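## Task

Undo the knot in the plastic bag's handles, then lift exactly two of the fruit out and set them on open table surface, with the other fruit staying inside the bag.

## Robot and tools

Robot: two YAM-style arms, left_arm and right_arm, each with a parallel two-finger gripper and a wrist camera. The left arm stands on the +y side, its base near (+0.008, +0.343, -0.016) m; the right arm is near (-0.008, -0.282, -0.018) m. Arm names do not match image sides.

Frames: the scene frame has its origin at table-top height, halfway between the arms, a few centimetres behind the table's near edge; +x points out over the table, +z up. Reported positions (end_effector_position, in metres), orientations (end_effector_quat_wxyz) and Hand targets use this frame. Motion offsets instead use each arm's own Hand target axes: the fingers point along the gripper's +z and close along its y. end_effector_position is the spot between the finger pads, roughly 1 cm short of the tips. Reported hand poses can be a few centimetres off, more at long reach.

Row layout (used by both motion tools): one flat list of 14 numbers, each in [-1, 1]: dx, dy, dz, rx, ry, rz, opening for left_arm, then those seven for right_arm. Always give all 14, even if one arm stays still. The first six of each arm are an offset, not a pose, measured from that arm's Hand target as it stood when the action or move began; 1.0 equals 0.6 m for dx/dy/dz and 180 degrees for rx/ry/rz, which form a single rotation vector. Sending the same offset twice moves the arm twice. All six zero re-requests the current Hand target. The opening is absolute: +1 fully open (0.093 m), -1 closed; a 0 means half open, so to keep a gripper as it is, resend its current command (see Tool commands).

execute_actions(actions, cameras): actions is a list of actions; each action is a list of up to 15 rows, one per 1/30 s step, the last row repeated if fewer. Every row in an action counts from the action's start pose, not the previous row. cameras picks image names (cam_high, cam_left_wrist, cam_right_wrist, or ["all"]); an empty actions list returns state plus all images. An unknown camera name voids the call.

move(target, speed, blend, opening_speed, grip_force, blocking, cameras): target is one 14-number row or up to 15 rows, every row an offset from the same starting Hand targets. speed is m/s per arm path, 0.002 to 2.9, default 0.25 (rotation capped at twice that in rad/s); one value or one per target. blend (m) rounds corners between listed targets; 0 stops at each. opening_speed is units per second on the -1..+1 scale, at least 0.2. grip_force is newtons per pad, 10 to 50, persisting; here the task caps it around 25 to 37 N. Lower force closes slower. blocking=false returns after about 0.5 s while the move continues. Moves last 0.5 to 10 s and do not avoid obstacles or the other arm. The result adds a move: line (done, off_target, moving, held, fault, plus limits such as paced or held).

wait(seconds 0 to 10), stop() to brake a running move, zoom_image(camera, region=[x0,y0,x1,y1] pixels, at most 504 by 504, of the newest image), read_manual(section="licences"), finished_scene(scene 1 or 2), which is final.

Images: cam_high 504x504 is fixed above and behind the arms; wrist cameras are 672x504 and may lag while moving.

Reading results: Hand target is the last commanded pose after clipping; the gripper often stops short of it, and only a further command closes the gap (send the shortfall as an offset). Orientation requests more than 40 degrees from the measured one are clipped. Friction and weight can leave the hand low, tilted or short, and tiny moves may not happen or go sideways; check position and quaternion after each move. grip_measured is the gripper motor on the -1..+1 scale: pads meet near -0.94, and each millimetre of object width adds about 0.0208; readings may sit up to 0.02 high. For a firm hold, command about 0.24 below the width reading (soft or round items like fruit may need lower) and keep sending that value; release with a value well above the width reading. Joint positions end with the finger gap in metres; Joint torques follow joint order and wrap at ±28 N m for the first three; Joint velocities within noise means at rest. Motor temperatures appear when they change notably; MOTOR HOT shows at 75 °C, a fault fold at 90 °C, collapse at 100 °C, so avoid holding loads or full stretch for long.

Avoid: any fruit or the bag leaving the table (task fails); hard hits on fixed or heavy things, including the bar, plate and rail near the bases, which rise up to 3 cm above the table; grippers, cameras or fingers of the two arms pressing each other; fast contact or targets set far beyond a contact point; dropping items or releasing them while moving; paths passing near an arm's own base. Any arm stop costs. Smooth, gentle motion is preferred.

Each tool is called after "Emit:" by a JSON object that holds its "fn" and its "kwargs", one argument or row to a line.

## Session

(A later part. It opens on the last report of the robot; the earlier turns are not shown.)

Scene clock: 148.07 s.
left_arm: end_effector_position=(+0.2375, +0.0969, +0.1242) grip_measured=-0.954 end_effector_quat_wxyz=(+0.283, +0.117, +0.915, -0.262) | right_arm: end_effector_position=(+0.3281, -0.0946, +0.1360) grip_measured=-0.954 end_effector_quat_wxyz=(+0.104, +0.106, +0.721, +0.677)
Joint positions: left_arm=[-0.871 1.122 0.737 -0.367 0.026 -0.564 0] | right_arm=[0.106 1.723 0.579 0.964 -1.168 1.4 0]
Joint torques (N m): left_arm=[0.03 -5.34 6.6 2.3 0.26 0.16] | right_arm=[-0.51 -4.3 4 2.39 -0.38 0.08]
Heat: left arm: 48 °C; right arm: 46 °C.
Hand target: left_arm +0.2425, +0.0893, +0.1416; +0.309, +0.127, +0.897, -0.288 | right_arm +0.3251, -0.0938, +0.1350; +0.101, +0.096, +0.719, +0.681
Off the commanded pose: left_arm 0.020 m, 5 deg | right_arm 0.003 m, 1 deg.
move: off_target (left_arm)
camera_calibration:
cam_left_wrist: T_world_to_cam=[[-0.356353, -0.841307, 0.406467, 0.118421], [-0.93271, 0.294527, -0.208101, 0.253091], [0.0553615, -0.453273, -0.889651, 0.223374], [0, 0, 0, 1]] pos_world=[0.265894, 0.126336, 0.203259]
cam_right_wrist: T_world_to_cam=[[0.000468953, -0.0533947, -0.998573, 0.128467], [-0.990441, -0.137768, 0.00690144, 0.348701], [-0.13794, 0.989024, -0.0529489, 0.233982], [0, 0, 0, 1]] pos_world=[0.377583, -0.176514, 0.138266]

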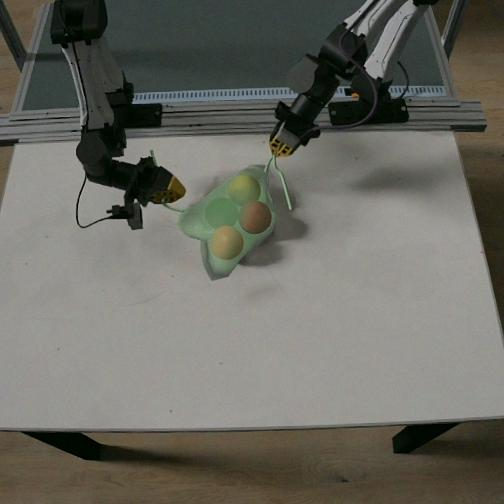

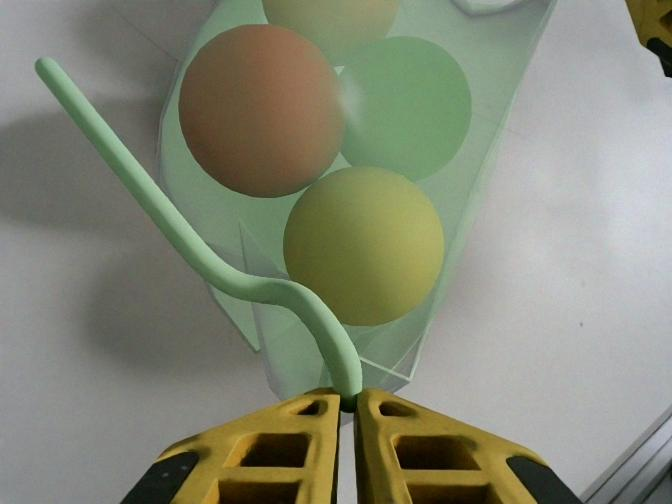

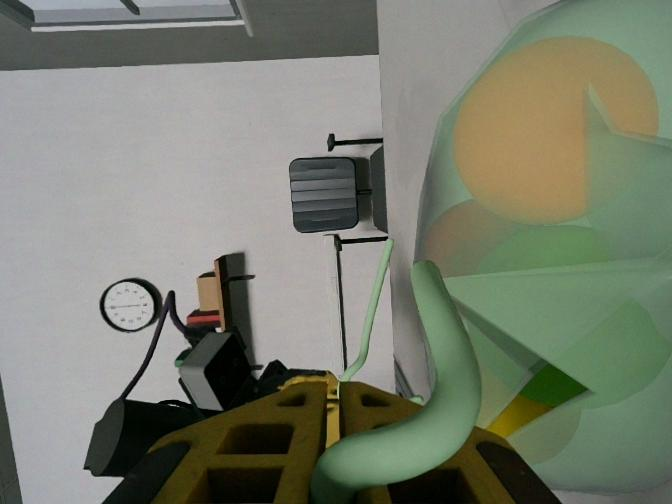

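Emit:
{"fn": "move", "kwargs": {
  "target": [
    [0.03,-0.09,0.02,0,0,0,-1,0,0,0,0,0,0,-1],
    [0.03,-0.09,0.02,0,0,0,-0.4,0,0,0,0,0,0,-1],
    [0.03,-0.09,-0.15,0,0,0,-0.4,0,0,0,0,0,0,-1],
    [0.03,0.25,-0.2,0,0,0,0.9,0,0,0,0,0,0,-1]
  ],
  "cameras": ["cam_right_wrist","cam_left_wrist","cam_high"],
  "speed": 0.12
}}

Emit:
{"fn": "zoom_image", "kwargs": {
  "camera": "cam_high",
  "region": [150, 120, 310, 300]
}}

Scene clock: 155.47 s.
left_arm: end_effector_position=(+0.2319, +0.2832, +0.1315) grip_measured=+0.898 end_effector_quat_wxyz=(+0.303, +0.119, +0.902, -0.282) | right_arm: end_effector_position=(+0.3282, -0.0946, +0.1363) grip_measured=-0.954 end_effector_quat_wxyz=(+0.105, +0.106, +0.721, +0.677)
Joint positions: left_arm=[0.235 0.893 0.693 -0.911 0.781 0.37 0.088] | right_arm=[0.106 1.723 0.579 0.967 -1.168 1.4 0]
Joint torques (N m): left_arm=[0.17 -0.66 8.66 0.86 0.66 0.19] | right_arm=[-0.39 -4.19 3.85 2.36 -0.37 0.12]
Heat: left arm: 49 °C; right arm: 46 °C.
Hand target: left_arm +0.2316, +0.2820, +0.1417; +0.309, +0.127, +0.897, -0.288 | right_arm +0.3251, -0.0938, +0.1350; +0.101, +0.096, +0.719, +0.681
Off the commanded pose: left_arm 0.010 m, 1 deg | right_arm 0.003 m, 1 deg.
move: done; target 2's new opening was sent with left_arm's hand 0.030 m and 5 deg from that target
camera_calibration:
cam_left_wrist: T_world_to_cam=[[-0.378898, -0.819369, 0.430199, 0.266065], [-0.921296, 0.290031, -0.259029, 0.199823], [0.0874689, -0.494486, -0.864773, 0.315614], [0, 0, 0, 1]] pos_world=[0.2573, 0.316117, 0.210234]
cam_right_wrist: T_world_to_cam=[[0.0031534, -0.0531246, -0.998583, 0.127902], [-0.990459, -0.137742, 0.00420015, 0.34909], [-0.13777, 0.989042, -0.0530521, 0.233957], [0, 0, 0, 1]] pos_world=[0.377588, -0.176514, 0.138667]

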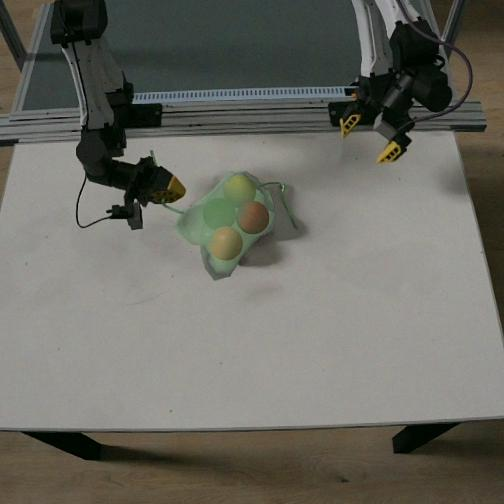

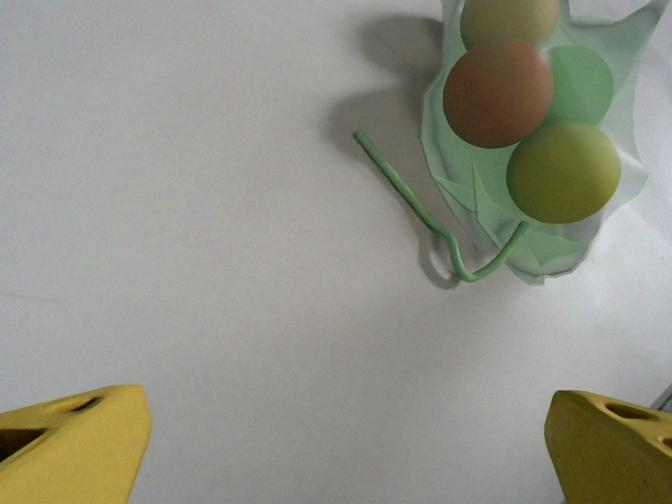

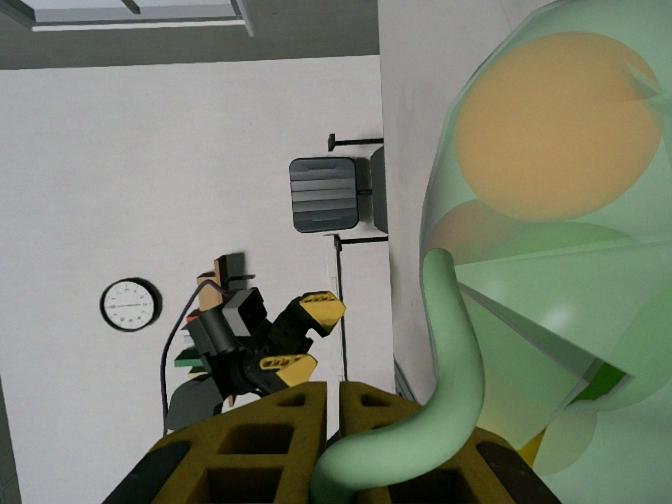

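Scaled by 2.800 from the camera's 504x504 image, which has a finer 720x720 frame.

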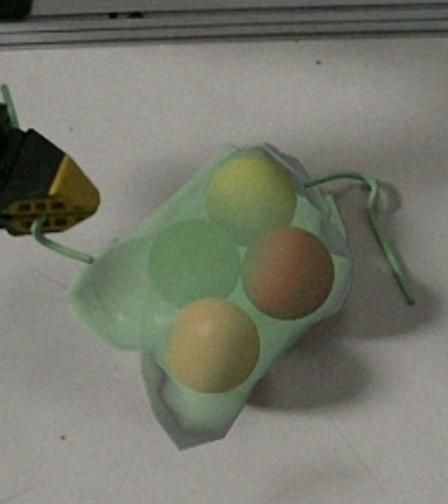

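Emit:
{"fn": "move", "kwargs": {
  "target": [
    [0,0,0,0,0,0,0.9,-0.07,0.122,0.118,0,0,0,-1],
    [0,0,0,0,0,0,0.9,-0.183,0.0075,0.208,0,0,0,-1]
  ],
  "cameras": ["cam_left_wrist","cam_high"],
  "speed": 0.08,
  "blend": [0.02,0]
}}

Emit:
{"fn": "zoom_image", "kwargs": {
  "camera": "cam_high",
  "region": [150, 120, 310, 300]
}}

Scene clock: 159.20 s.
left_arm: end_effector_position=(+0.2319, +0.2832, +0.1315) grip_measured=+0.898 end_effector_quat_wxyz=(+0.303, +0.119, +0.902, -0.282) | right_arm: end_effector_position=(+0.4583, -0.0105, +0.1272) grip_measured=-0.954 end_effector_quat_wxyz=(+0.087, +0.105, +0.725, +0.675)
Joint positions: left_arm=[0.235 0.893 0.693 -0.911 0.781 0.37 0.088] | right_arm=[0.265 2.18 1.237 0.782 -1.037 1.449 0]
Joint torques (N m): left_arm=[0.06 -0.79 8.62 0.85 0.66 0.21] | right_arm=[0.59 -7.84 7.5 2.47 0.02 0.21]
Heat: left arm: 50 °C; right arm: 46 °C.
Hand target: left_arm +0.2316, +0.2820, +0.1417; +0.309, +0.127, +0.897, -0.288 | right_arm +0.4651, -0.0040, +0.1346; +0.101, +0.096, +0.719, +0.681
Off the commanded pose: left_arm 0.010 m, 1 deg | right_arm 0.012 m, 2 deg.
move: off_target (right_arm)
camera_calibration:
cam_left_wrist: T_world_to_cam=[[-0.378898, -0.819369, 0.430199, 0.266065], [-0.921296, 0.290031, -0.259029, 0.199823], [0.0874689, -0.494486, -0.864773, 0.315614], [0, 0, 0, 1]] pos_world=[0.2573, 0.316117, 0.210234]
Images, in order (width x height): cam_high 504x504, cam_left_wrist 672x504.

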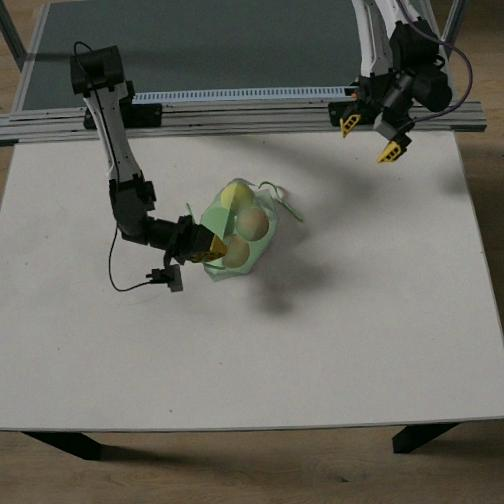

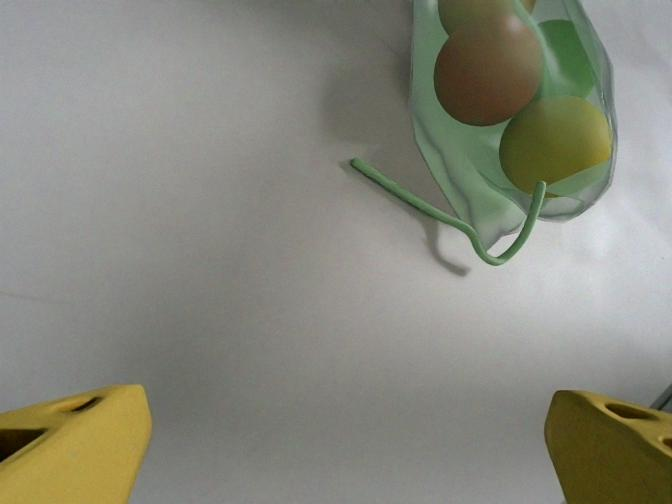

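Scaled by 2.800 from the camera's 504x504 image, which has a finer 720x720 frame.

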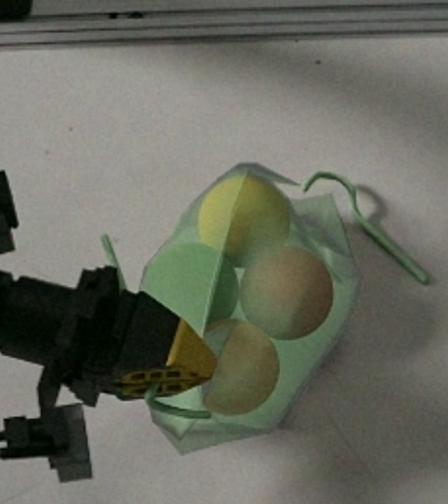

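Emit:
{"fn": "move", "kwargs": {
  "target": [-0.08,-0.16,-0.04,0,0,0,0.9,0,0,0,0,0,0,-1],
  "cameras": ["cam_left_wrist"],
  "speed": 0.2
}}

Emit:
{"fn": "zoom_image", "kwargs": {
  "camera": "cam_left_wrist",
  "region": [168, 0, 672, 400]
}}

Scene clock: 161.00 s.
left_arm: end_effector_position=(+0.2215, +0.2161, +0.2220) grip_measured=+0.898 end_effector_quat_wxyz=(+0.311, +0.134, +0.895, -0.290) | right_arm: end_effector_position=(+0.4583, -0.0105, +0.1273) grip_measured=-0.954 end_effector_quat_wxyz=(+0.087, +0.105, +0.725, +0.675)
Joint positions: left_arm=[-0.245 0.81 0.969 -0.952 0.524 -0.102 0.088] | right_arm=[0.265 2.18 1.237 0.782 -1.037 1.449 0]
Joint torques (N m): left_arm=[-1.02 -0.18 8.87 1.36 0.19 -0.3] | right_arm=[0.64 -7.99 7.43 2.48 0.06 0.22]
Heat: left arm: 50 °C; right arm: 46 °C.
Hand target: left_arm +0.2183, +0.2169, +0.2294; +0.309, +0.127, +0.897, -0.288 | right_arm +0.4651, -0.0040, +0.1346; +0.101, +0.096, +0.718, +0.681
Off the commanded pose: left_arm 0.008 m, 1 deg | right_arm 0.012 m, 2 deg.
move: off_target (right_arm)
camera_calibration:
cam_left_wrist: T_world_to_cam=[[-0.413298, -0.80279, 0.429783, 0.172437], [-0.90561, 0.313052, -0.286126, 0.230694], [0.0951544, -0.507471, -0.856399, 0.360827], [0, 0, 0, 1]] pos_world=[0.245852, 0.249321, 0.300909]
Images, in order (width x height): cam_left_wrist 672x504.

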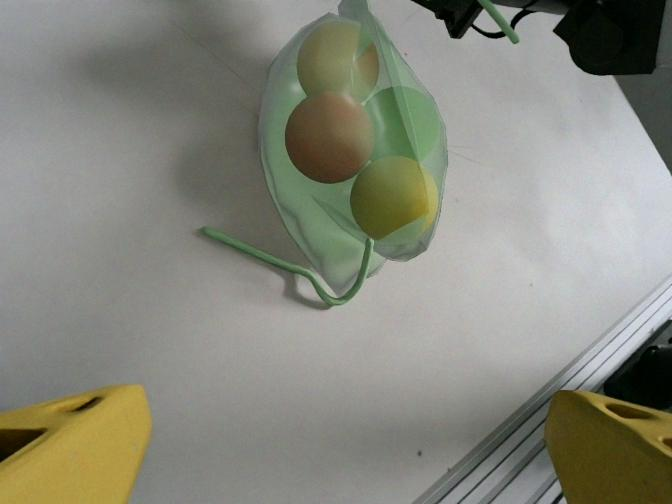

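Scaled by 1.000.

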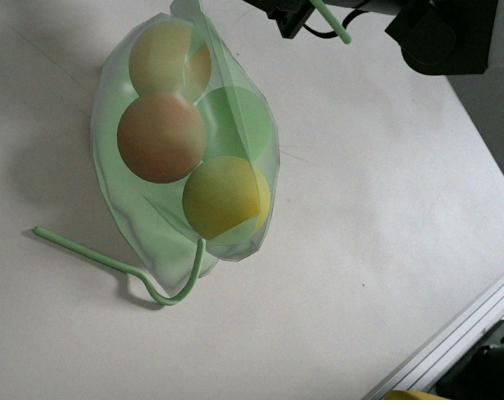

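Emit:
{"fn": "move", "kwargs": {
  "target": [0,0,0,0,0,0,0.9,0.176,-0.0,-0.05,0,0,0,-1],
  "cameras": ["cam_left_wrist","cam_high"],
  "speed": 0.1
}}

Emit:
{"fn": "zoom_image", "kwargs": {
  "camera": "cam_left_wrist",
  "region": [200, 0, 500, 330]
}}

Emit:
{"fn": "zoom_image", "kwargs": {
  "camera": "cam_high",
  "region": [150, 120, 310, 300]
}}

Scene clock: 163.50 s.
left_arm: end_effector_position=(+0.2216, +0.2162, +0.2219) grip_measured=+0.898 end_effector_quat_wxyz=(+0.311, +0.133, +0.895, -0.290) | right_arm: end_effector_position=(+0.3558, -0.0052, +0.1137) grip_measured=-0.954 end_effector_quat_wxyz=(+0.079, +0.109, +0.730, +0.670)
Joint positions: left_arm=[-0.245 0.81 0.969 -0.952 0.523 -0.102 0.088] | right_arm=[0.356 1.947 0.779 0.999 -0.951 1.465 0]
Joint torques (N m): left_arm=[-1.17 -0.17 8.81 1.36 0.19 -0.3] | right_arm=[0.53 -10.18 3.99 2.51 0 0.21]
Heat: left arm: 50 °C; right arm: 46 °C.
Hand target: left_arm +0.2183, +0.2169, +0.2294; +0.309, +0.127, +0.897, -0.288 | right_arm +0.3553, -0.0037, +0.1347; +0.101, +0.096, +0.719, +0.681
Off the commanded pose: left_arm 0.008 m, 1 deg | right_arm 0.021 m, 3 deg.
move: off_target (right_arm)
camera_calibration:
cam_left_wrist: T_world_to_cam=[[-0.412576, -0.803286, 0.42955, 0.172533], [-0.905909, 0.312411, -0.285883, 0.230823], [0.0954492, -0.507082, -0.856597, 0.360768], [0, 0, 0, 1]] pos_world=[0.245852, 0.24942, 0.300909]
Images, in order (width x height): cam_high 504x504, cam_left_wrist 672x504.

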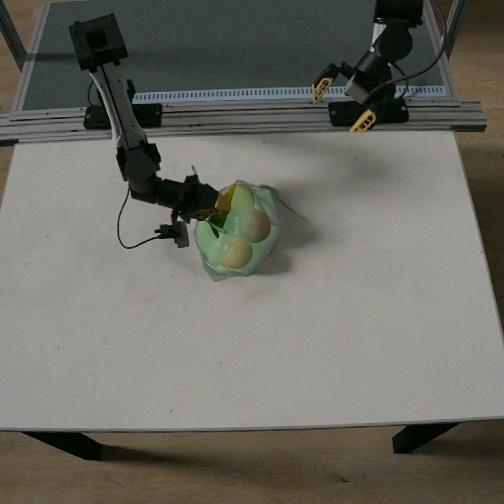

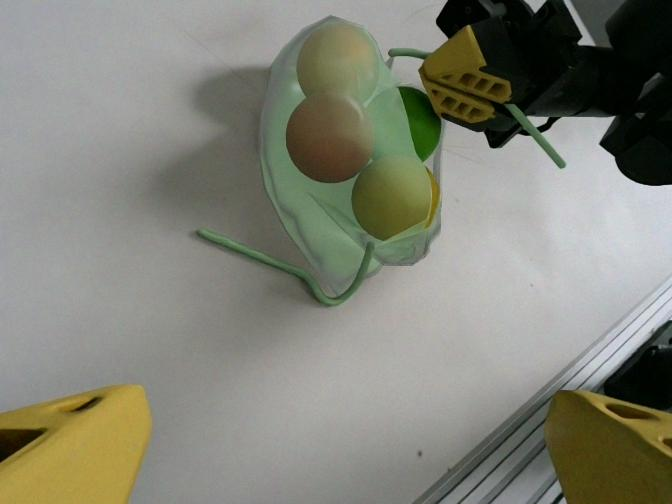

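Scaled by 1.527 from the camera's 672x504 image, which has a finer 960x720 frame.

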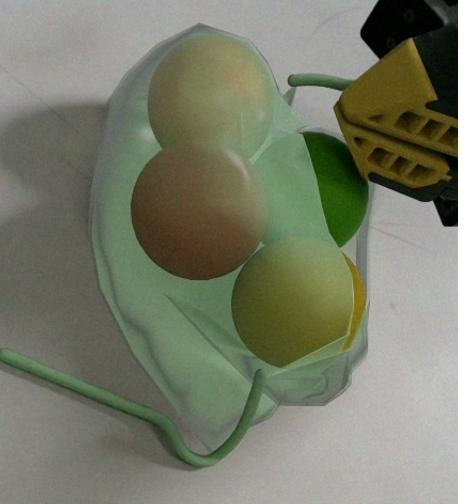

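Scaled by 2.800 from the camera's 504x504 image, which has a finer 720x720 frame.

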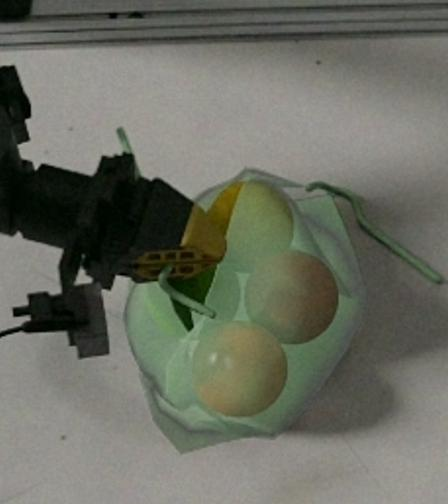

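Emit:
{"fn": "move", "kwargs": {
  "target": [0,0,0,0,0,0,0.9,-0.003,0.04,0.172,0,0,0,-1],
  "cameras": ["cam_left_wrist","cam_high"],
  "speed": 0.1
}}

Emit:
{"fn": "zoom_image", "kwargs": {
  "camera": "cam_left_wrist",
  "region": [200, 0, 500, 330]
}}

Emit:
{"fn": "zoom_image", "kwargs": {
  "camera": "cam_high",
  "region": [150, 120, 310, 300]
}}

Scene clock: 165.63 s.
left_arm: end_effector_position=(+0.2216, +0.2162, +0.2219) grip_measured=+0.898 end_effector_quat_wxyz=(+0.311, +0.133, +0.895, -0.290) | right_arm: end_effector_position=(+0.3792, +0.0907, +0.1563) grip_measured=-0.954 end_effector_quat_wxyz=(+0.106, +0.083, +0.715, +0.686)
Joint positions: left_arm=[-0.245 0.81 0.969 -0.952 0.523 -0.102 0.088] | right_arm=[0.561 2.044 1.082 0.9 -0.747 1.493 0]
Joint torques (N m): left_arm=[-1.05 -0.02 8.92 1.34 0.17 -0.29] | right_arm=[0.35 -7.04 7.75 1.88 0.1 0.2]
Heat: left arm: 50 °C; right arm: 46 °C.
Hand target: left_arm +0.2183, +0.2169, +0.2294; +0.309, +0.127, +0.897, -0.288 | right_arm +0.3855, +0.0961, +0.1535; +0.101, +0.096, +0.718, +0.681
Off the commanded pose: left_arm 0.008 m, 1 deg | right_arm 0.009 m, 2 deg.
move: done
camera_calibration:
cam_left_wrist: T_world_to_cam=[[-0.412576, -0.803286, 0.42955, 0.172533], [-0.905909, 0.312411, -0.285883, 0.230823], [0.0954492, -0.507082, -0.856597, 0.360768], [0, 0, 0, 1]] pos_world=[0.245852, 0.24942, 0.300909]
Images, in order (width x height): cam_high 504x504, cam_left_wrist 672x504.

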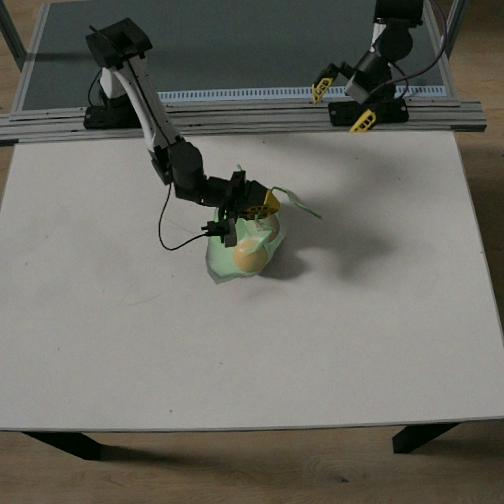

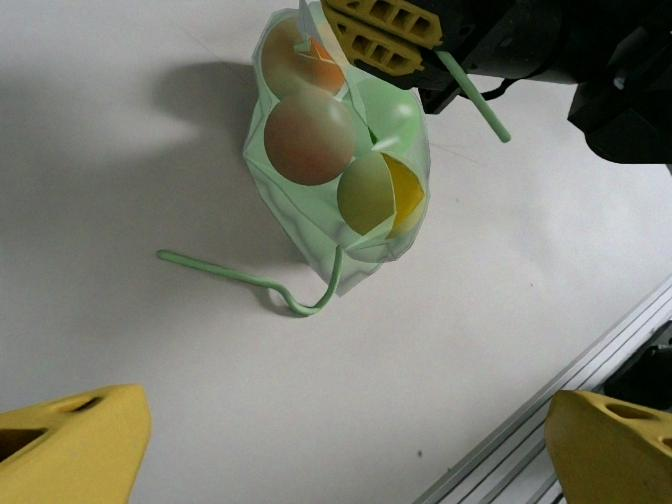

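Scaled by 1.527 from the camera's 672x504 image, which has a finer 960x720 frame.

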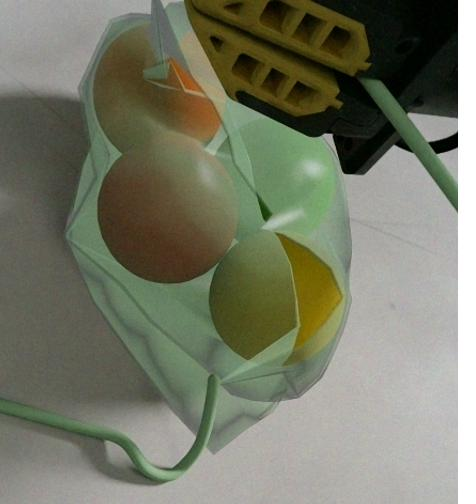

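Scaled by 2.800 from the camera's 504x504 image, which has a finer 720x720 frame.

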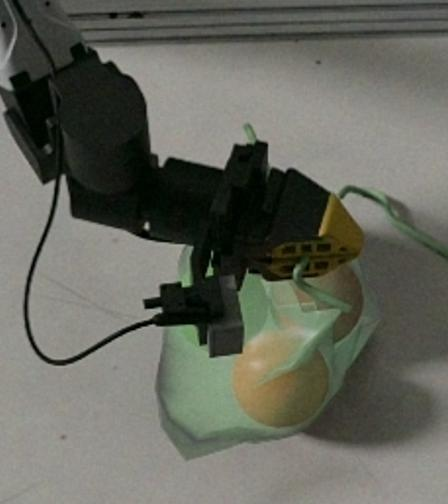

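Emit:
{"fn": "move", "kwargs": {
  "target": [0.08,-0.014,0.268,0,0,0,-0.3,0,0,0,0,0,0,-1],
  "cameras": ["cam_left_wrist"],
  "speed": 0.12
}}

Scene clock: 168.23 s.
left_arm: end_effector_position=(+0.2480, +0.1234, +0.0897) grip_measured=-0.298 end_effector_quat_wxyz=(+0.287, +0.133, +0.907, -0.276) | right_arm: end_effector_position=(+0.3793, +0.0907, +0.1562) grip_measured=-0.954 end_effector_quat_wxyz=(+0.107, +0.084, +0.715, +0.686)
Joint positions: left_arm=[-0.712 1.105 0.573 -0.207 0.174 -0.432 0.031] | right_arm=[0.561 2.044 1.082 0.899 -0.746 1.493 0]
Joint torques (N m): left_arm=[-1.06 -2.69 6.38 2.36 0.04 -0.28] | right_arm=[0.28 -6.98 7.64 1.87 0.08 0.21]
Heat: left arm: 49 °C; right arm: 46 °C.
Hand target: left_arm +0.2551, +0.1168, +0.0995; +0.309, +0.127, +0.897, -0.288 | right_arm +0.3856, +0.0961, +0.1535; +0.101, +0.096, +0.718, +0.681
Off the commanded pose: left_arm 0.014 m, 3 deg | right_arm 0.009 m, 2 deg.
move: off_target (left_arm)
camera_calibration:
cam_left_wrist: T_world_to_cam=[[-0.393868, -0.81864, 0.417967, 0.163991], [-0.917659, 0.324174, -0.229813, 0.242346], [0.0526399, -0.474067, -0.878914, 0.206388], [0, 0, 0, 1]] pos_world=[0.276118, 0.153529, 0.168548]
Images, in order (width x height): cam_left_wrist 672x504.

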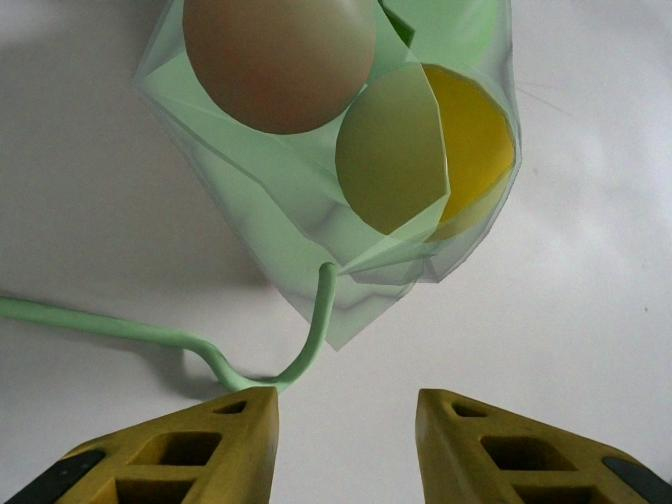

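Emit:
{"fn": "move", "kwargs": {
  "target": [0.026,0.0117,0.105,0,0,0,-0.5,0,0,0,0,0,0,-1],
  "cameras": ["cam_left_wrist"],
  "speed": 0.08
}}

Scene clock: 170.20 s.
left_arm: end_effector_position=(+0.2712, +0.0928, +0.0386) grip_measured=-0.498 end_effector_quat_wxyz=(+0.290, +0.133, +0.906, -0.277) | right_arm: end_effector_position=(+0.3793, +0.0907, +0.1562) grip_measured=-0.954 end_effector_quat_wxyz=(+0.107, +0.084, +0.715, +0.686)
Joint positions: left_arm=[-0.753 1.406 0.536 0.141 0.14 -0.46 0.021] | right_arm=[0.561 2.044 1.082 0.899 -0.746 1.493 0]
Joint torques (N m): left_arm=[-1.14 -4.41 5.45 2.38 0.02 -0.32] | right_arm=[0.25 -7.01 7.6 1.83 0.12 0.2]
Heat: left arm: 49 °C; right arm: 46 °C.
Hand target: left_arm +0.2763, +0.0857, +0.0462; +0.309, +0.127, +0.897, -0.288 | right_arm +0.3856, +0.0961, +0.1535; +0.101, +0.096, +0.718, +0.681
Off the commanded pose: left_arm 0.011 m, 3 deg | right_arm 0.009 m, 2 deg.
move: off_target (left_arm)
camera_calibration:
cam_left_wrist: T_world_to_cam=[[-0.394553, -0.818836, 0.416937, 0.169634], [-0.916935, 0.321399, -0.236502, 0.262174], [0.0596536, -0.475617, -0.877628, 0.143982], [0, 0, 0, 1]] pos_world=[0.298737, 0.12312, 0.11764]
Images, in order (width x height): cam_left_wrist 672x504.

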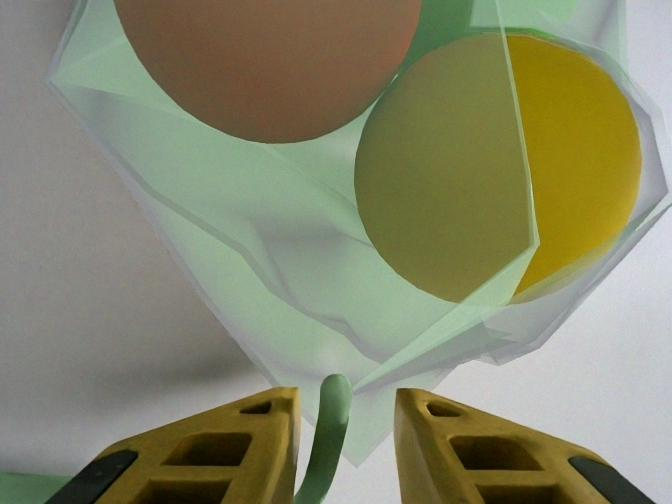

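Emit:
{"fn": "move", "kwargs": {
  "target": [
    [0.006,0.004,0.035,0,0,0,-0.5,0,0,0,0,0,0,-1],
    [0.006,0.004,0.035,0,0,0,-1,0,0,0,0,0,0,-1]
  ],
  "cameras": ["cam_left_wrist"],
  "speed": 0.06
}}

Scene clock: 172.20 s.
left_arm: end_effector_position=(+0.2776, +0.0832, +0.0187) grip_measured=-0.940 end_effector_quat_wxyz=(+0.290, +0.134, +0.907, -0.276) | right_arm: end_effector_position=(+0.3793, +0.0907, +0.1562) grip_measured=-0.954 end_effector_quat_wxyz=(+0.107, +0.084, +0.715, +0.686)
Joint positions: left_arm=[-0.764 1.522 0.536 0.257 0.133 -0.465 0] | right_arm=[0.561 2.044 1.082 0.899 -0.746 1.493 0]
Joint torques (N m): left_arm=[-1.06 -5.45 5.96 2.25 0.01 -0.28] | right_arm=[0.25 -6.98 7.53 1.87 0.09 0.22]
Heat: left arm: 49 °C; right arm: 46 °C.
Hand target: left_arm +0.2845, +0.0753, +0.0293; +0.309, +0.127, +0.897, -0.288 | right_arm +0.3856, +0.0961, +0.1535; +0.101, +0.096, +0.718, +0.681
Off the commanded pose: left_arm 0.015 m, 3 deg | right_arm 0.009 m, 2 deg.
move: off_target (left_arm); target 2's new opening was sent with left_arm's hand 0.014 m and 3 deg from that target
camera_calibration:
cam_left_wrist: T_world_to_cam=[[-0.396051, -0.818481, 0.416213, 0.173003], [-0.916391, 0.323657, -0.235528, 0.266147], [0.0580653, -0.474695, -0.878233, 0.121905], [0, 0, 0, 1]] pos_world=[0.305334, 0.113327, 0.0977407]
Images, in order (width x height): cam_left_wrist 672x504.

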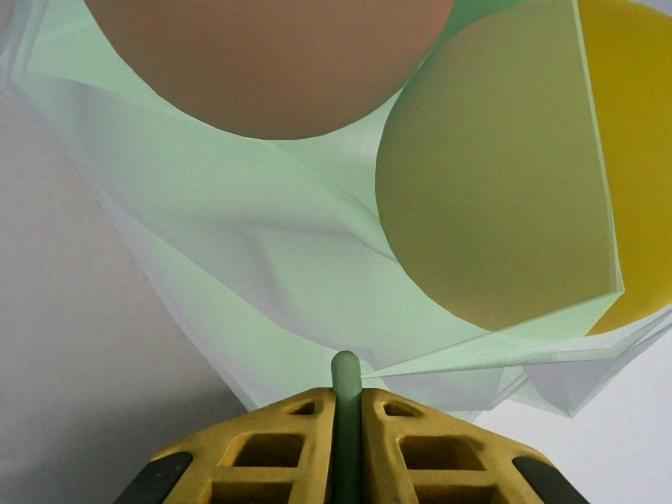

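Emit:
{"fn": "move", "kwargs": {
  "target": [-0.14,0.055,-0.134,0,0,0,-1,0,0,0,0,0,0,-1],
  "cameras": ["cam_left_wrist","cam_right_wrist","cam_high"],
  "speed": 0.07
}}

Emit:
{"fn": "zoom_image", "kwargs": {
  "camera": "cam_high",
  "region": [150, 120, 310, 300]
}}

Scene clock: 174.93 s.
left_arm: end_effector_position=(+0.3234, +0.1482, +0.1005) grip_measured=-0.940 end_effector_quat_wxyz=(+0.298, +0.113, +0.906, -0.280) | right_arm: end_effector_position=(+0.3793, +0.0907, +0.1562) grip_measured=-0.954 end_effector_quat_wxyz=(+0.107, +0.084, +0.715, +0.686)
Joint positions: left_arm=[-0.457 1.317 0.75 -0.188 0.343 -0.294 0] | right_arm=[0.561 2.044 1.082 0.899 -0.746 1.493 0]
Joint torques (N m): left_arm=[-0.02 -7.49 9.42 1.42 0.36 0.2] | right_arm=[0.34 -7.2 7.73 1.85 0.09 0.14]
Heat: left arm: 49 °C; right arm: 45 °C.
Hand target: left_arm +0.3244, +0.1455, +0.1194; +0.309, +0.127, +0.897, -0.288 | right_arm +0.3856, +0.0961, +0.1535; +0.101, +0.096, +0.718, +0.681
Off the commanded pose: left_arm 0.019 m, 2 deg | right_arm 0.009 m, 2 deg.
move: off_target (left_arm)
camera_calibration:
cam_left_wrist: T_world_to_cam=[[-0.364066, -0.824406, 0.433372, 0.199141], [-0.927944, 0.281175, -0.244664, 0.317302], [0.079849, -0.491218, -0.867369, 0.21631], [0, 0, 0, 1]] pos_world=[0.349667, 0.181211, 0.178951]
cam_right_wrist: T_world_to_cam=[[0.0387528, -0.0377356, -0.998536, 0.142516], [-0.985341, -0.167583, -0.0319076, 0.431568], [-0.166134, 0.985135, -0.0436768, 0.0683932], [0, 0, 0, 1]] pos_world=[0.431082, 0.010325, 0.159065]

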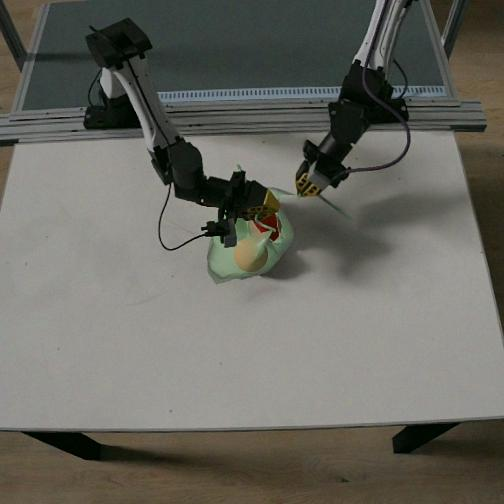

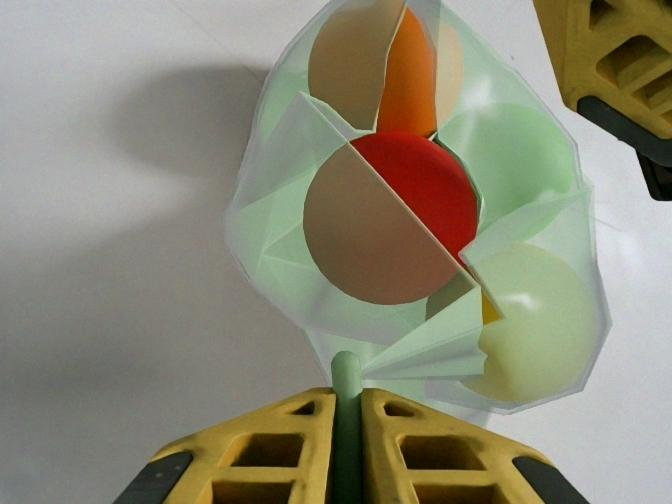

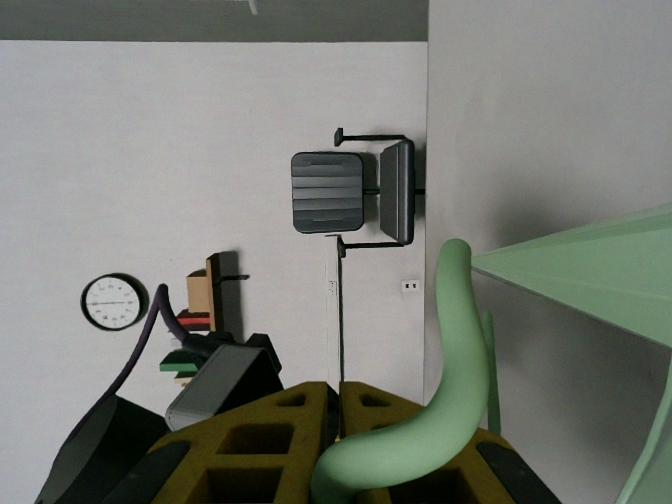

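Scaled by 2.800 from the camera's 504x504 image, which has a finer 720x720 frame.

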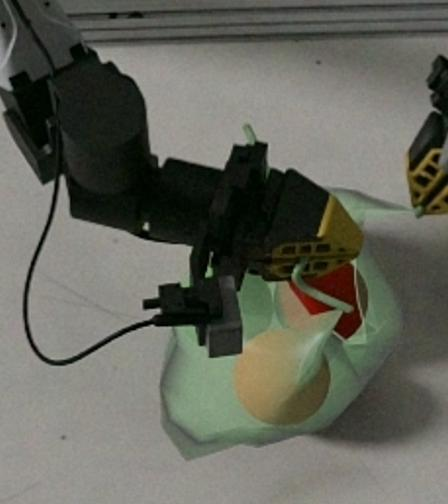

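Emit:
{"fn": "move", "kwargs": {
  "target": [0,0,0,0,0,0,-1,-0.045,-0.06,0.085,0,0,0,-1],
  "cameras": ["cam_left_wrist"],
  "speed": 0.07
}}

Scene clock: 176.63 s.
left_arm: end_effector_position=(+0.3234, +0.1482, +0.1005) grip_measured=-0.940 end_effector_quat_wxyz=(+0.298, +0.113, +0.906, -0.280) | right_arm: end_effector_position=(+0.4216, +0.1291, +0.1224) grip_measured=-0.954 end_effector_quat_wxyz=(+0.109, +0.083, +0.714, +0.687)
Joint positions: left_arm=[-0.457 1.317 0.75 -0.188 0.343 -0.294 0] | right_arm=[0.584 2.294 1.34 0.899 -0.721 1.495 0]
Joint torques (N m): left_arm=[0.05 -7.45 9.29 1.43 0.4 0.2] | right_arm=[0.73 -8.38 7.47 1.85 0.12 0.2]
Heat: left arm: 49 °C; right arm: 45 °C.
Hand target: left_arm +0.3244, +0.1455, +0.1194; +0.309, +0.127, +0.897, -0.288 | right_arm +0.4255, +0.1357, +0.1153; +0.101, +0.096, +0.718, +0.681
Off the commanded pose: left_arm 0.019 m, 2 deg | right_arm 0.010 m, 2 deg.
move: off_target (left_arm)
camera_calibration:
cam_left_wrist: T_world_to_cam=[[-0.36415, -0.824503, 0.433116, 0.199198], [-0.927928, 0.281425, -0.244436, 0.317117], [0.0796489, -0.490912, -0.867561, 0.216368], [0, 0, 0, 1]] pos_world=[0.349567, 0.181213, 0.178951]
Images, in order (width x height): cam_left_wrist 672x504.

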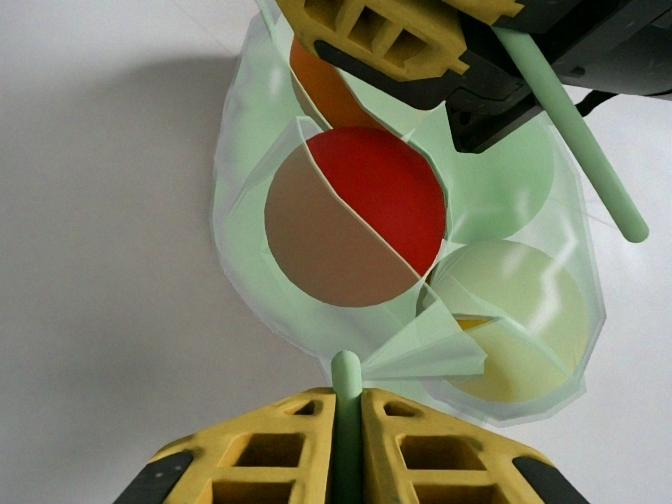

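Emit:
{"fn": "move", "kwargs": {
  "target": [0.05,0.055,0.01,0,0,0,-1,-0.03,-0.01,0.06,0,0,0,-1],
  "cameras": ["cam_left_wrist"],
  "speed": 0.06
}}

Scene clock: 178.37 s.
left_arm: end_effector_position=(+0.3095, +0.1747, +0.0648) grip_measured=-0.940 end_effector_quat_wxyz=(+0.274, +0.109, +0.915, -0.275) | right_arm: end_effector_position=(+0.4451, +0.1623, +0.1238) grip_measured=-0.954 end_effector_quat_wxyz=(+0.112, +0.073, +0.708, +0.694)
Joint positions: left_arm=[-0.371 1.315 0.634 -0.151 0.405 -0.229 0] | right_arm=[0.612 2.421 1.566 0.828 -0.704 1.497 0]
Joint torques (N m): left_arm=[0.13 -6.9 5.93 2.17 0.43 0.2] | right_arm=[0.24 -8.75 7.54 1.68 0.13 0.21]
Heat: left arm: 49 °C; right arm: 45 °C.
Hand target: left_arm +0.3174, +0.1699, +0.0822; +0.309, +0.127, +0.897, -0.288 | right_arm +0.4528, +0.1650, +0.1077; +0.101, +0.096, +0.718, +0.681
Off the commanded pose: left_arm 0.020 m, 5 deg | right_arm 0.018 m, 4 deg.
move: off_target (left_arm, right_arm)
camera_calibration:
cam_left_wrist: T_world_to_cam=[[-0.343315, -0.831341, 0.437043, 0.225994], [-0.938555, 0.286149, -0.192961, 0.287265], [0.0353565, -0.476435, -0.878498, 0.211325], [0, 0, 0, 1]] pos_world=[0.33973, 0.206359, 0.14231]
Images, in order (width x height): cam_left_wrist 672x504.

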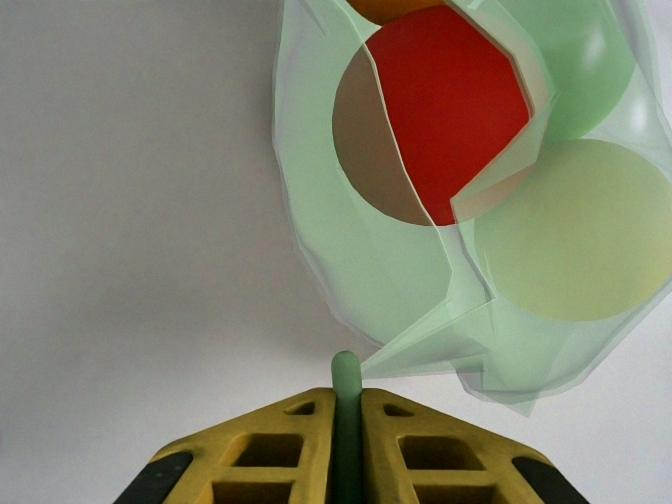

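Emit:
{"fn": "move", "kwargs": {
  "target": [-0.02,0.06,-0.03,0,0,0,-1,0,0,0.04,0,0,0,-1],
  "cameras": ["cam_left_wrist","cam_right_wrist","cam_high"],
  "speed": 0.06
}}

Emit:
{"fn": "zoom_image", "kwargs": {
  "camera": "cam_high",
  "region": [170, 130, 350, 310]
}}

Scene clock: 180.57 s.
left_arm: end_effector_position=(+0.3303, +0.2116, +0.0762) grip_measured=-0.940 end_effector_quat_wxyz=(+0.308, +0.114, +0.901, -0.283) | right_arm: end_effector_position=(+0.4550, +0.1824, +0.1137) grip_measured=-0.954 end_effector_quat_wxyz=(+0.108, +0.083, +0.714, +0.687)
Joint positions: left_arm=[-0.193 1.32 0.651 -0.152 0.531 -0.09 0] | right_arm=[0.635 2.495 1.687 0.756 -0.672 1.5 0]
Joint torques (N m): left_arm=[0.05 -4.41 8.85 1.28 0.48 0.19] | right_arm=[0.46 -9.61 8.14 1.92 0.07 0.18]
Heat: left arm: 49 °C; right arm: 45 °C.
Hand target: left_arm +0.3326, +0.2088, +0.0855; +0.309, +0.127, +0.897, -0.288 | right_arm +0.4594, +0.1880, +0.1065; +0.101, +0.096, +0.718, +0.681
Off the commanded pose: left_arm 0.010 m, 2 deg | right_arm 0.010 m, 2 deg.
move: done
camera_calibration:
cam_left_wrist: T_world_to_cam=[[-0.37266, -0.821217, 0.432119, 0.266635], [-0.922785, 0.2788, -0.265968, 0.300274], [0.0979424, -0.497868, -0.861704, 0.220823], [0, 0, 0, 1]] pos_world=[0.354824, 0.245189, 0.154929]
cam_right_wrist: T_world_to_cam=[[0.042319, -0.033697, -0.998536, 0.0982836], [-0.985257, -0.167224, -0.0361131, 0.520585], [-0.165762, 0.985343, -0.040277, -0.0118401], [0, 0, 0, 1]] pos_world=[0.506789, 0.102033, 0.116463]

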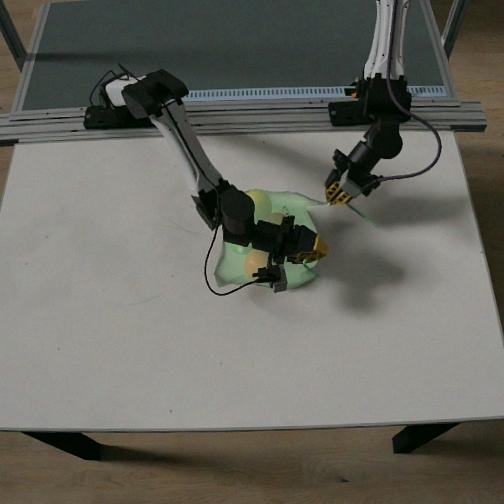

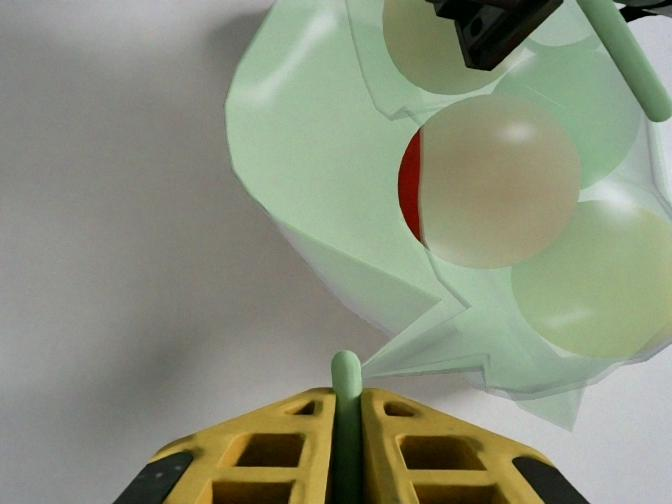

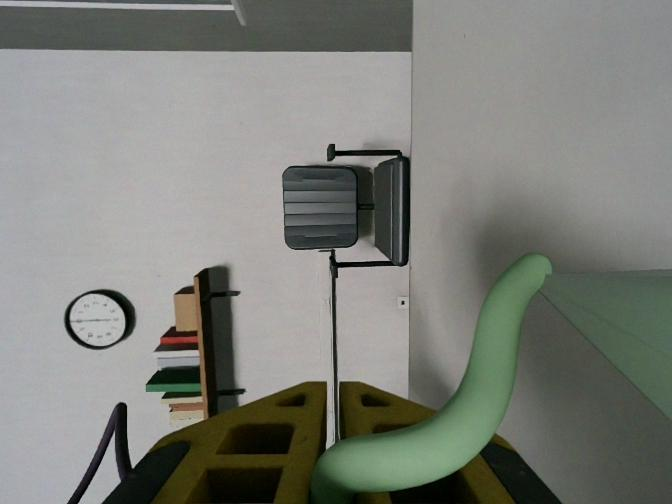

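Scaled by 2.800 from the camera's 504x504 image, which has a finer 720x720 frame.

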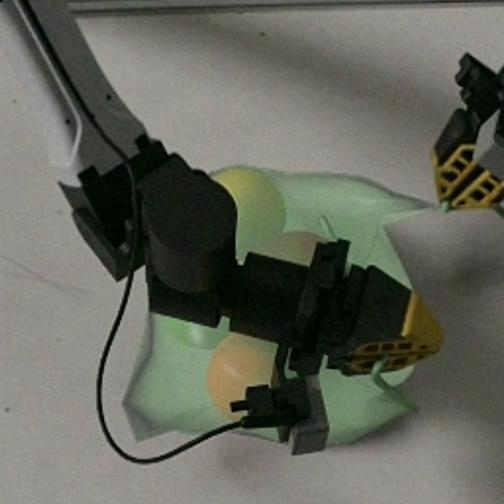

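Emit:
{"fn": "move", "kwargs": {
  "target": [0.02,-0.06,0.03,0,0,0,-1,0,0,-0.04,0,0,0,-1],
  "cameras": ["cam_left_wrist"],
  "speed": 0.06
}}

Scene clock: 182.33 s.
left_arm: end_effector_position=(+0.3085, +0.1737, +0.0656) grip_measured=-0.940 end_effector_quat_wxyz=(+0.274, +0.127, +0.910, -0.284) | right_arm: end_effector_position=(+0.4514, +0.1703, +0.0843) grip_measured=-0.954 end_effector_quat_wxyz=(+0.093, +0.104, +0.730, +0.669)
Joint positions: left_arm=[-0.357 1.32 0.634 -0.15 0.444 -0.189 0] | right_arm=[0.623 2.495 1.615 0.758 -0.672 1.5 0]
Joint torques (N m): left_arm=[-1.09 -7.42 5.96 2.16 0.16 -0.31] | right_arm=[-0.61 -14.2 4.67 2.45 -0.24 0.15]
Heat: left arm: 49 °C; right arm: 45 °C.
Hand target: left_arm +0.3174, +0.1699, +0.0822; +0.309, +0.127, +0.897, -0.288 | right_arm +0.4527, +0.1650, +0.1077; +0.101, +0.096, +0.718, +0.681
Off the commanded pose: left_arm 0.019 m, 4 deg | right_arm 0.024 m, 2 deg.
move: off_target (left_arm, right_arm)
camera_calibration:
cam_left_wrist: T_world_to_cam=[[-0.379983, -0.81324, 0.440741, 0.232339], [-0.924613, 0.320279, -0.206183, 0.27738], [0.026516, -0.485861, -0.873634, 0.215663], [0, 0, 0, 1]] pos_world=[0.339035, 0.204891, 0.1432]
Images, in order (width x height): cam_left_wrist 672x504.

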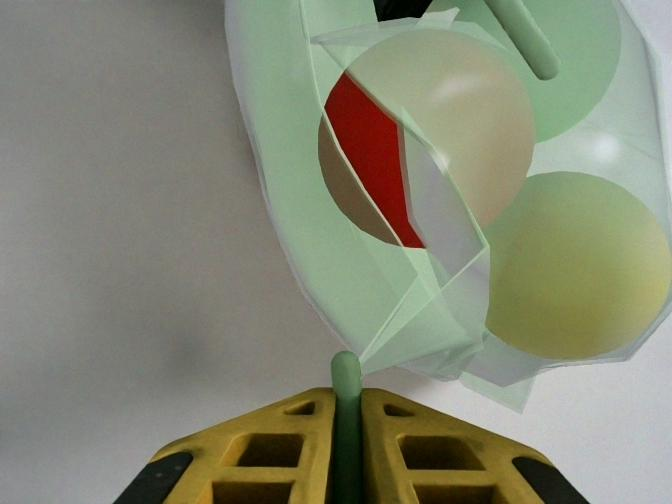

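Emit:
{"fn": "move", "kwargs": {
  "target": [-0.02,-0.03,-0.01,0,0,0,-1,0,0.06,-0.06,0,0,0,-1],
  "cameras": ["cam_left_wrist"],
  "speed": 0.06
}}

Scene clock: 184.03 s.
left_arm: end_effector_position=(+0.3116, +0.1617, +0.0831) grip_measured=-0.940 end_effector_quat_wxyz=(+0.293, +0.130, +0.903, -0.286) | right_arm: end_effector_position=(+0.4488, +0.1338, +0.1184) grip_measured=-0.954 end_effector_quat_wxyz=(+0.101, +0.109, +0.725, +0.672)
Joint positions: left_arm=[-0.405 1.292 0.662 -0.15 0.407 -0.226 0] | right_arm=[0.569 2.346 1.477 0.759 -0.709 1.5 0]
Joint torques (N m): left_arm=[-0.96 -7.08 9.09 1.54 0.13 -0.29] | right_arm=[-0.53 -14.84 5.18 2.04 -0.31 0.12]
Heat: left arm: 49 °C; right arm: 45 °C.
Hand target: left_arm +0.3165, +0.1584, +0.1015; +0.309, +0.127, +0.897, -0.288 | right_arm +0.4429, +0.1323, +0.1455; +0.101, +0.096, +0.718, +0.681
Off the commanded pose: left_arm 0.019 m, 2 deg | right_arm 0.028 m, 2 deg.
move: off_target (left_arm, right_arm)
camera_calibration:
cam_left_wrist: T_world_to_cam=[[-0.395412, -0.809841, 0.433367, 0.220847], [-0.916438, 0.316224, -0.245241, 0.288999], [0.0615649, -0.494125, -0.867208, 0.214924], [0, 0, 0, 1]] pos_world=[0.338943, 0.193662, 0.16155]
Images, in order (width x height): cam_left_wrist 672x504.

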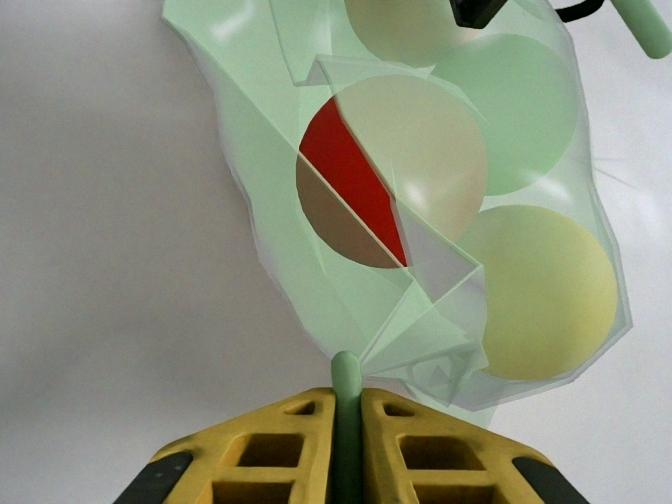

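Emit:
{"fn": "move", "kwargs": {
  "target": [
    [-0.03,-0.025,0,0,0,0,-1,0.062,0,-0.087,0,0,0,-1],
    [0.02,0.03,0.01,0,0,0,-1,0,-0.06,0.06,0,0,0,-1]
  ],
  "cameras": ["cam_left_wrist"],
  "speed": 0.07
}}

Scene clock: 187.70 s.
left_arm: end_effector_position=(+0.3100, +0.1745, +0.0719) grip_measured=-0.940 end_effector_quat_wxyz=(+0.284, +0.111, +0.911, -0.278) | right_arm: end_effector_position=(+0.4493, +0.1580, +0.1142) grip_measured=-0.954 end_effector_quat_wxyz=(+0.108, +0.085, +0.714, +0.687)
Joint positions: left_arm=[-0.371 1.292 0.634 -0.152 0.405 -0.229 0] | right_arm=[0.603 2.43 1.564 0.812 -0.702 1.5 0]
Joint torques (N m): left_arm=[0.06 -4.56 6.02 2.16 0.42 0.2] | right_arm=[0.53 -9.42 8.08 1.89 0.11 0.16]
Heat: left arm: 49 °C; right arm: 46 °C.
Hand target: left_arm +0.3174, +0.1699, +0.0822; +0.309, +0.127, +0.897, -0.288 | right_arm +0.4527, +0.1650, +0.1077; +0.101, +0.096, +0.719, +0.681
Off the commanded pose: left_arm 0.014 m, 4 deg | right_arm 0.010 m, 2 deg.
move: off_target (left_arm)
camera_calibration:
cam_left_wrist: T_world_to_cam=[[-0.352562, -0.828167, 0.435706, 0.225283], [-0.934244, 0.284765, -0.214701, 0.28963], [0.0537347, -0.482751, -0.874107, 0.212625], [0, 0, 0, 1]] pos_world=[0.338586, 0.20674, 0.149885]
Images, in order (width x height): cam_left_wrist 672x504.

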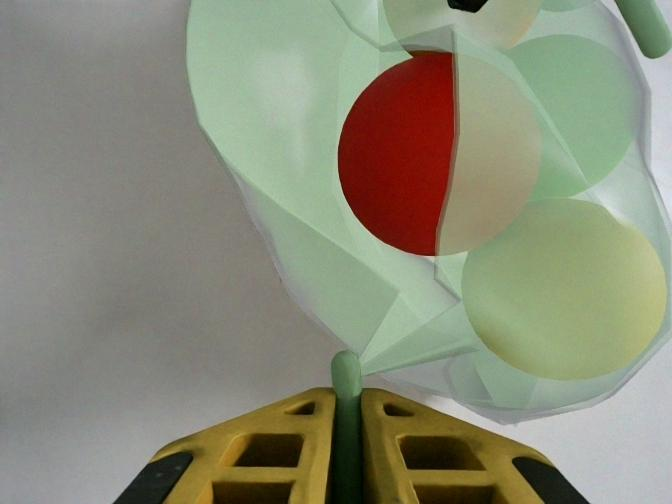

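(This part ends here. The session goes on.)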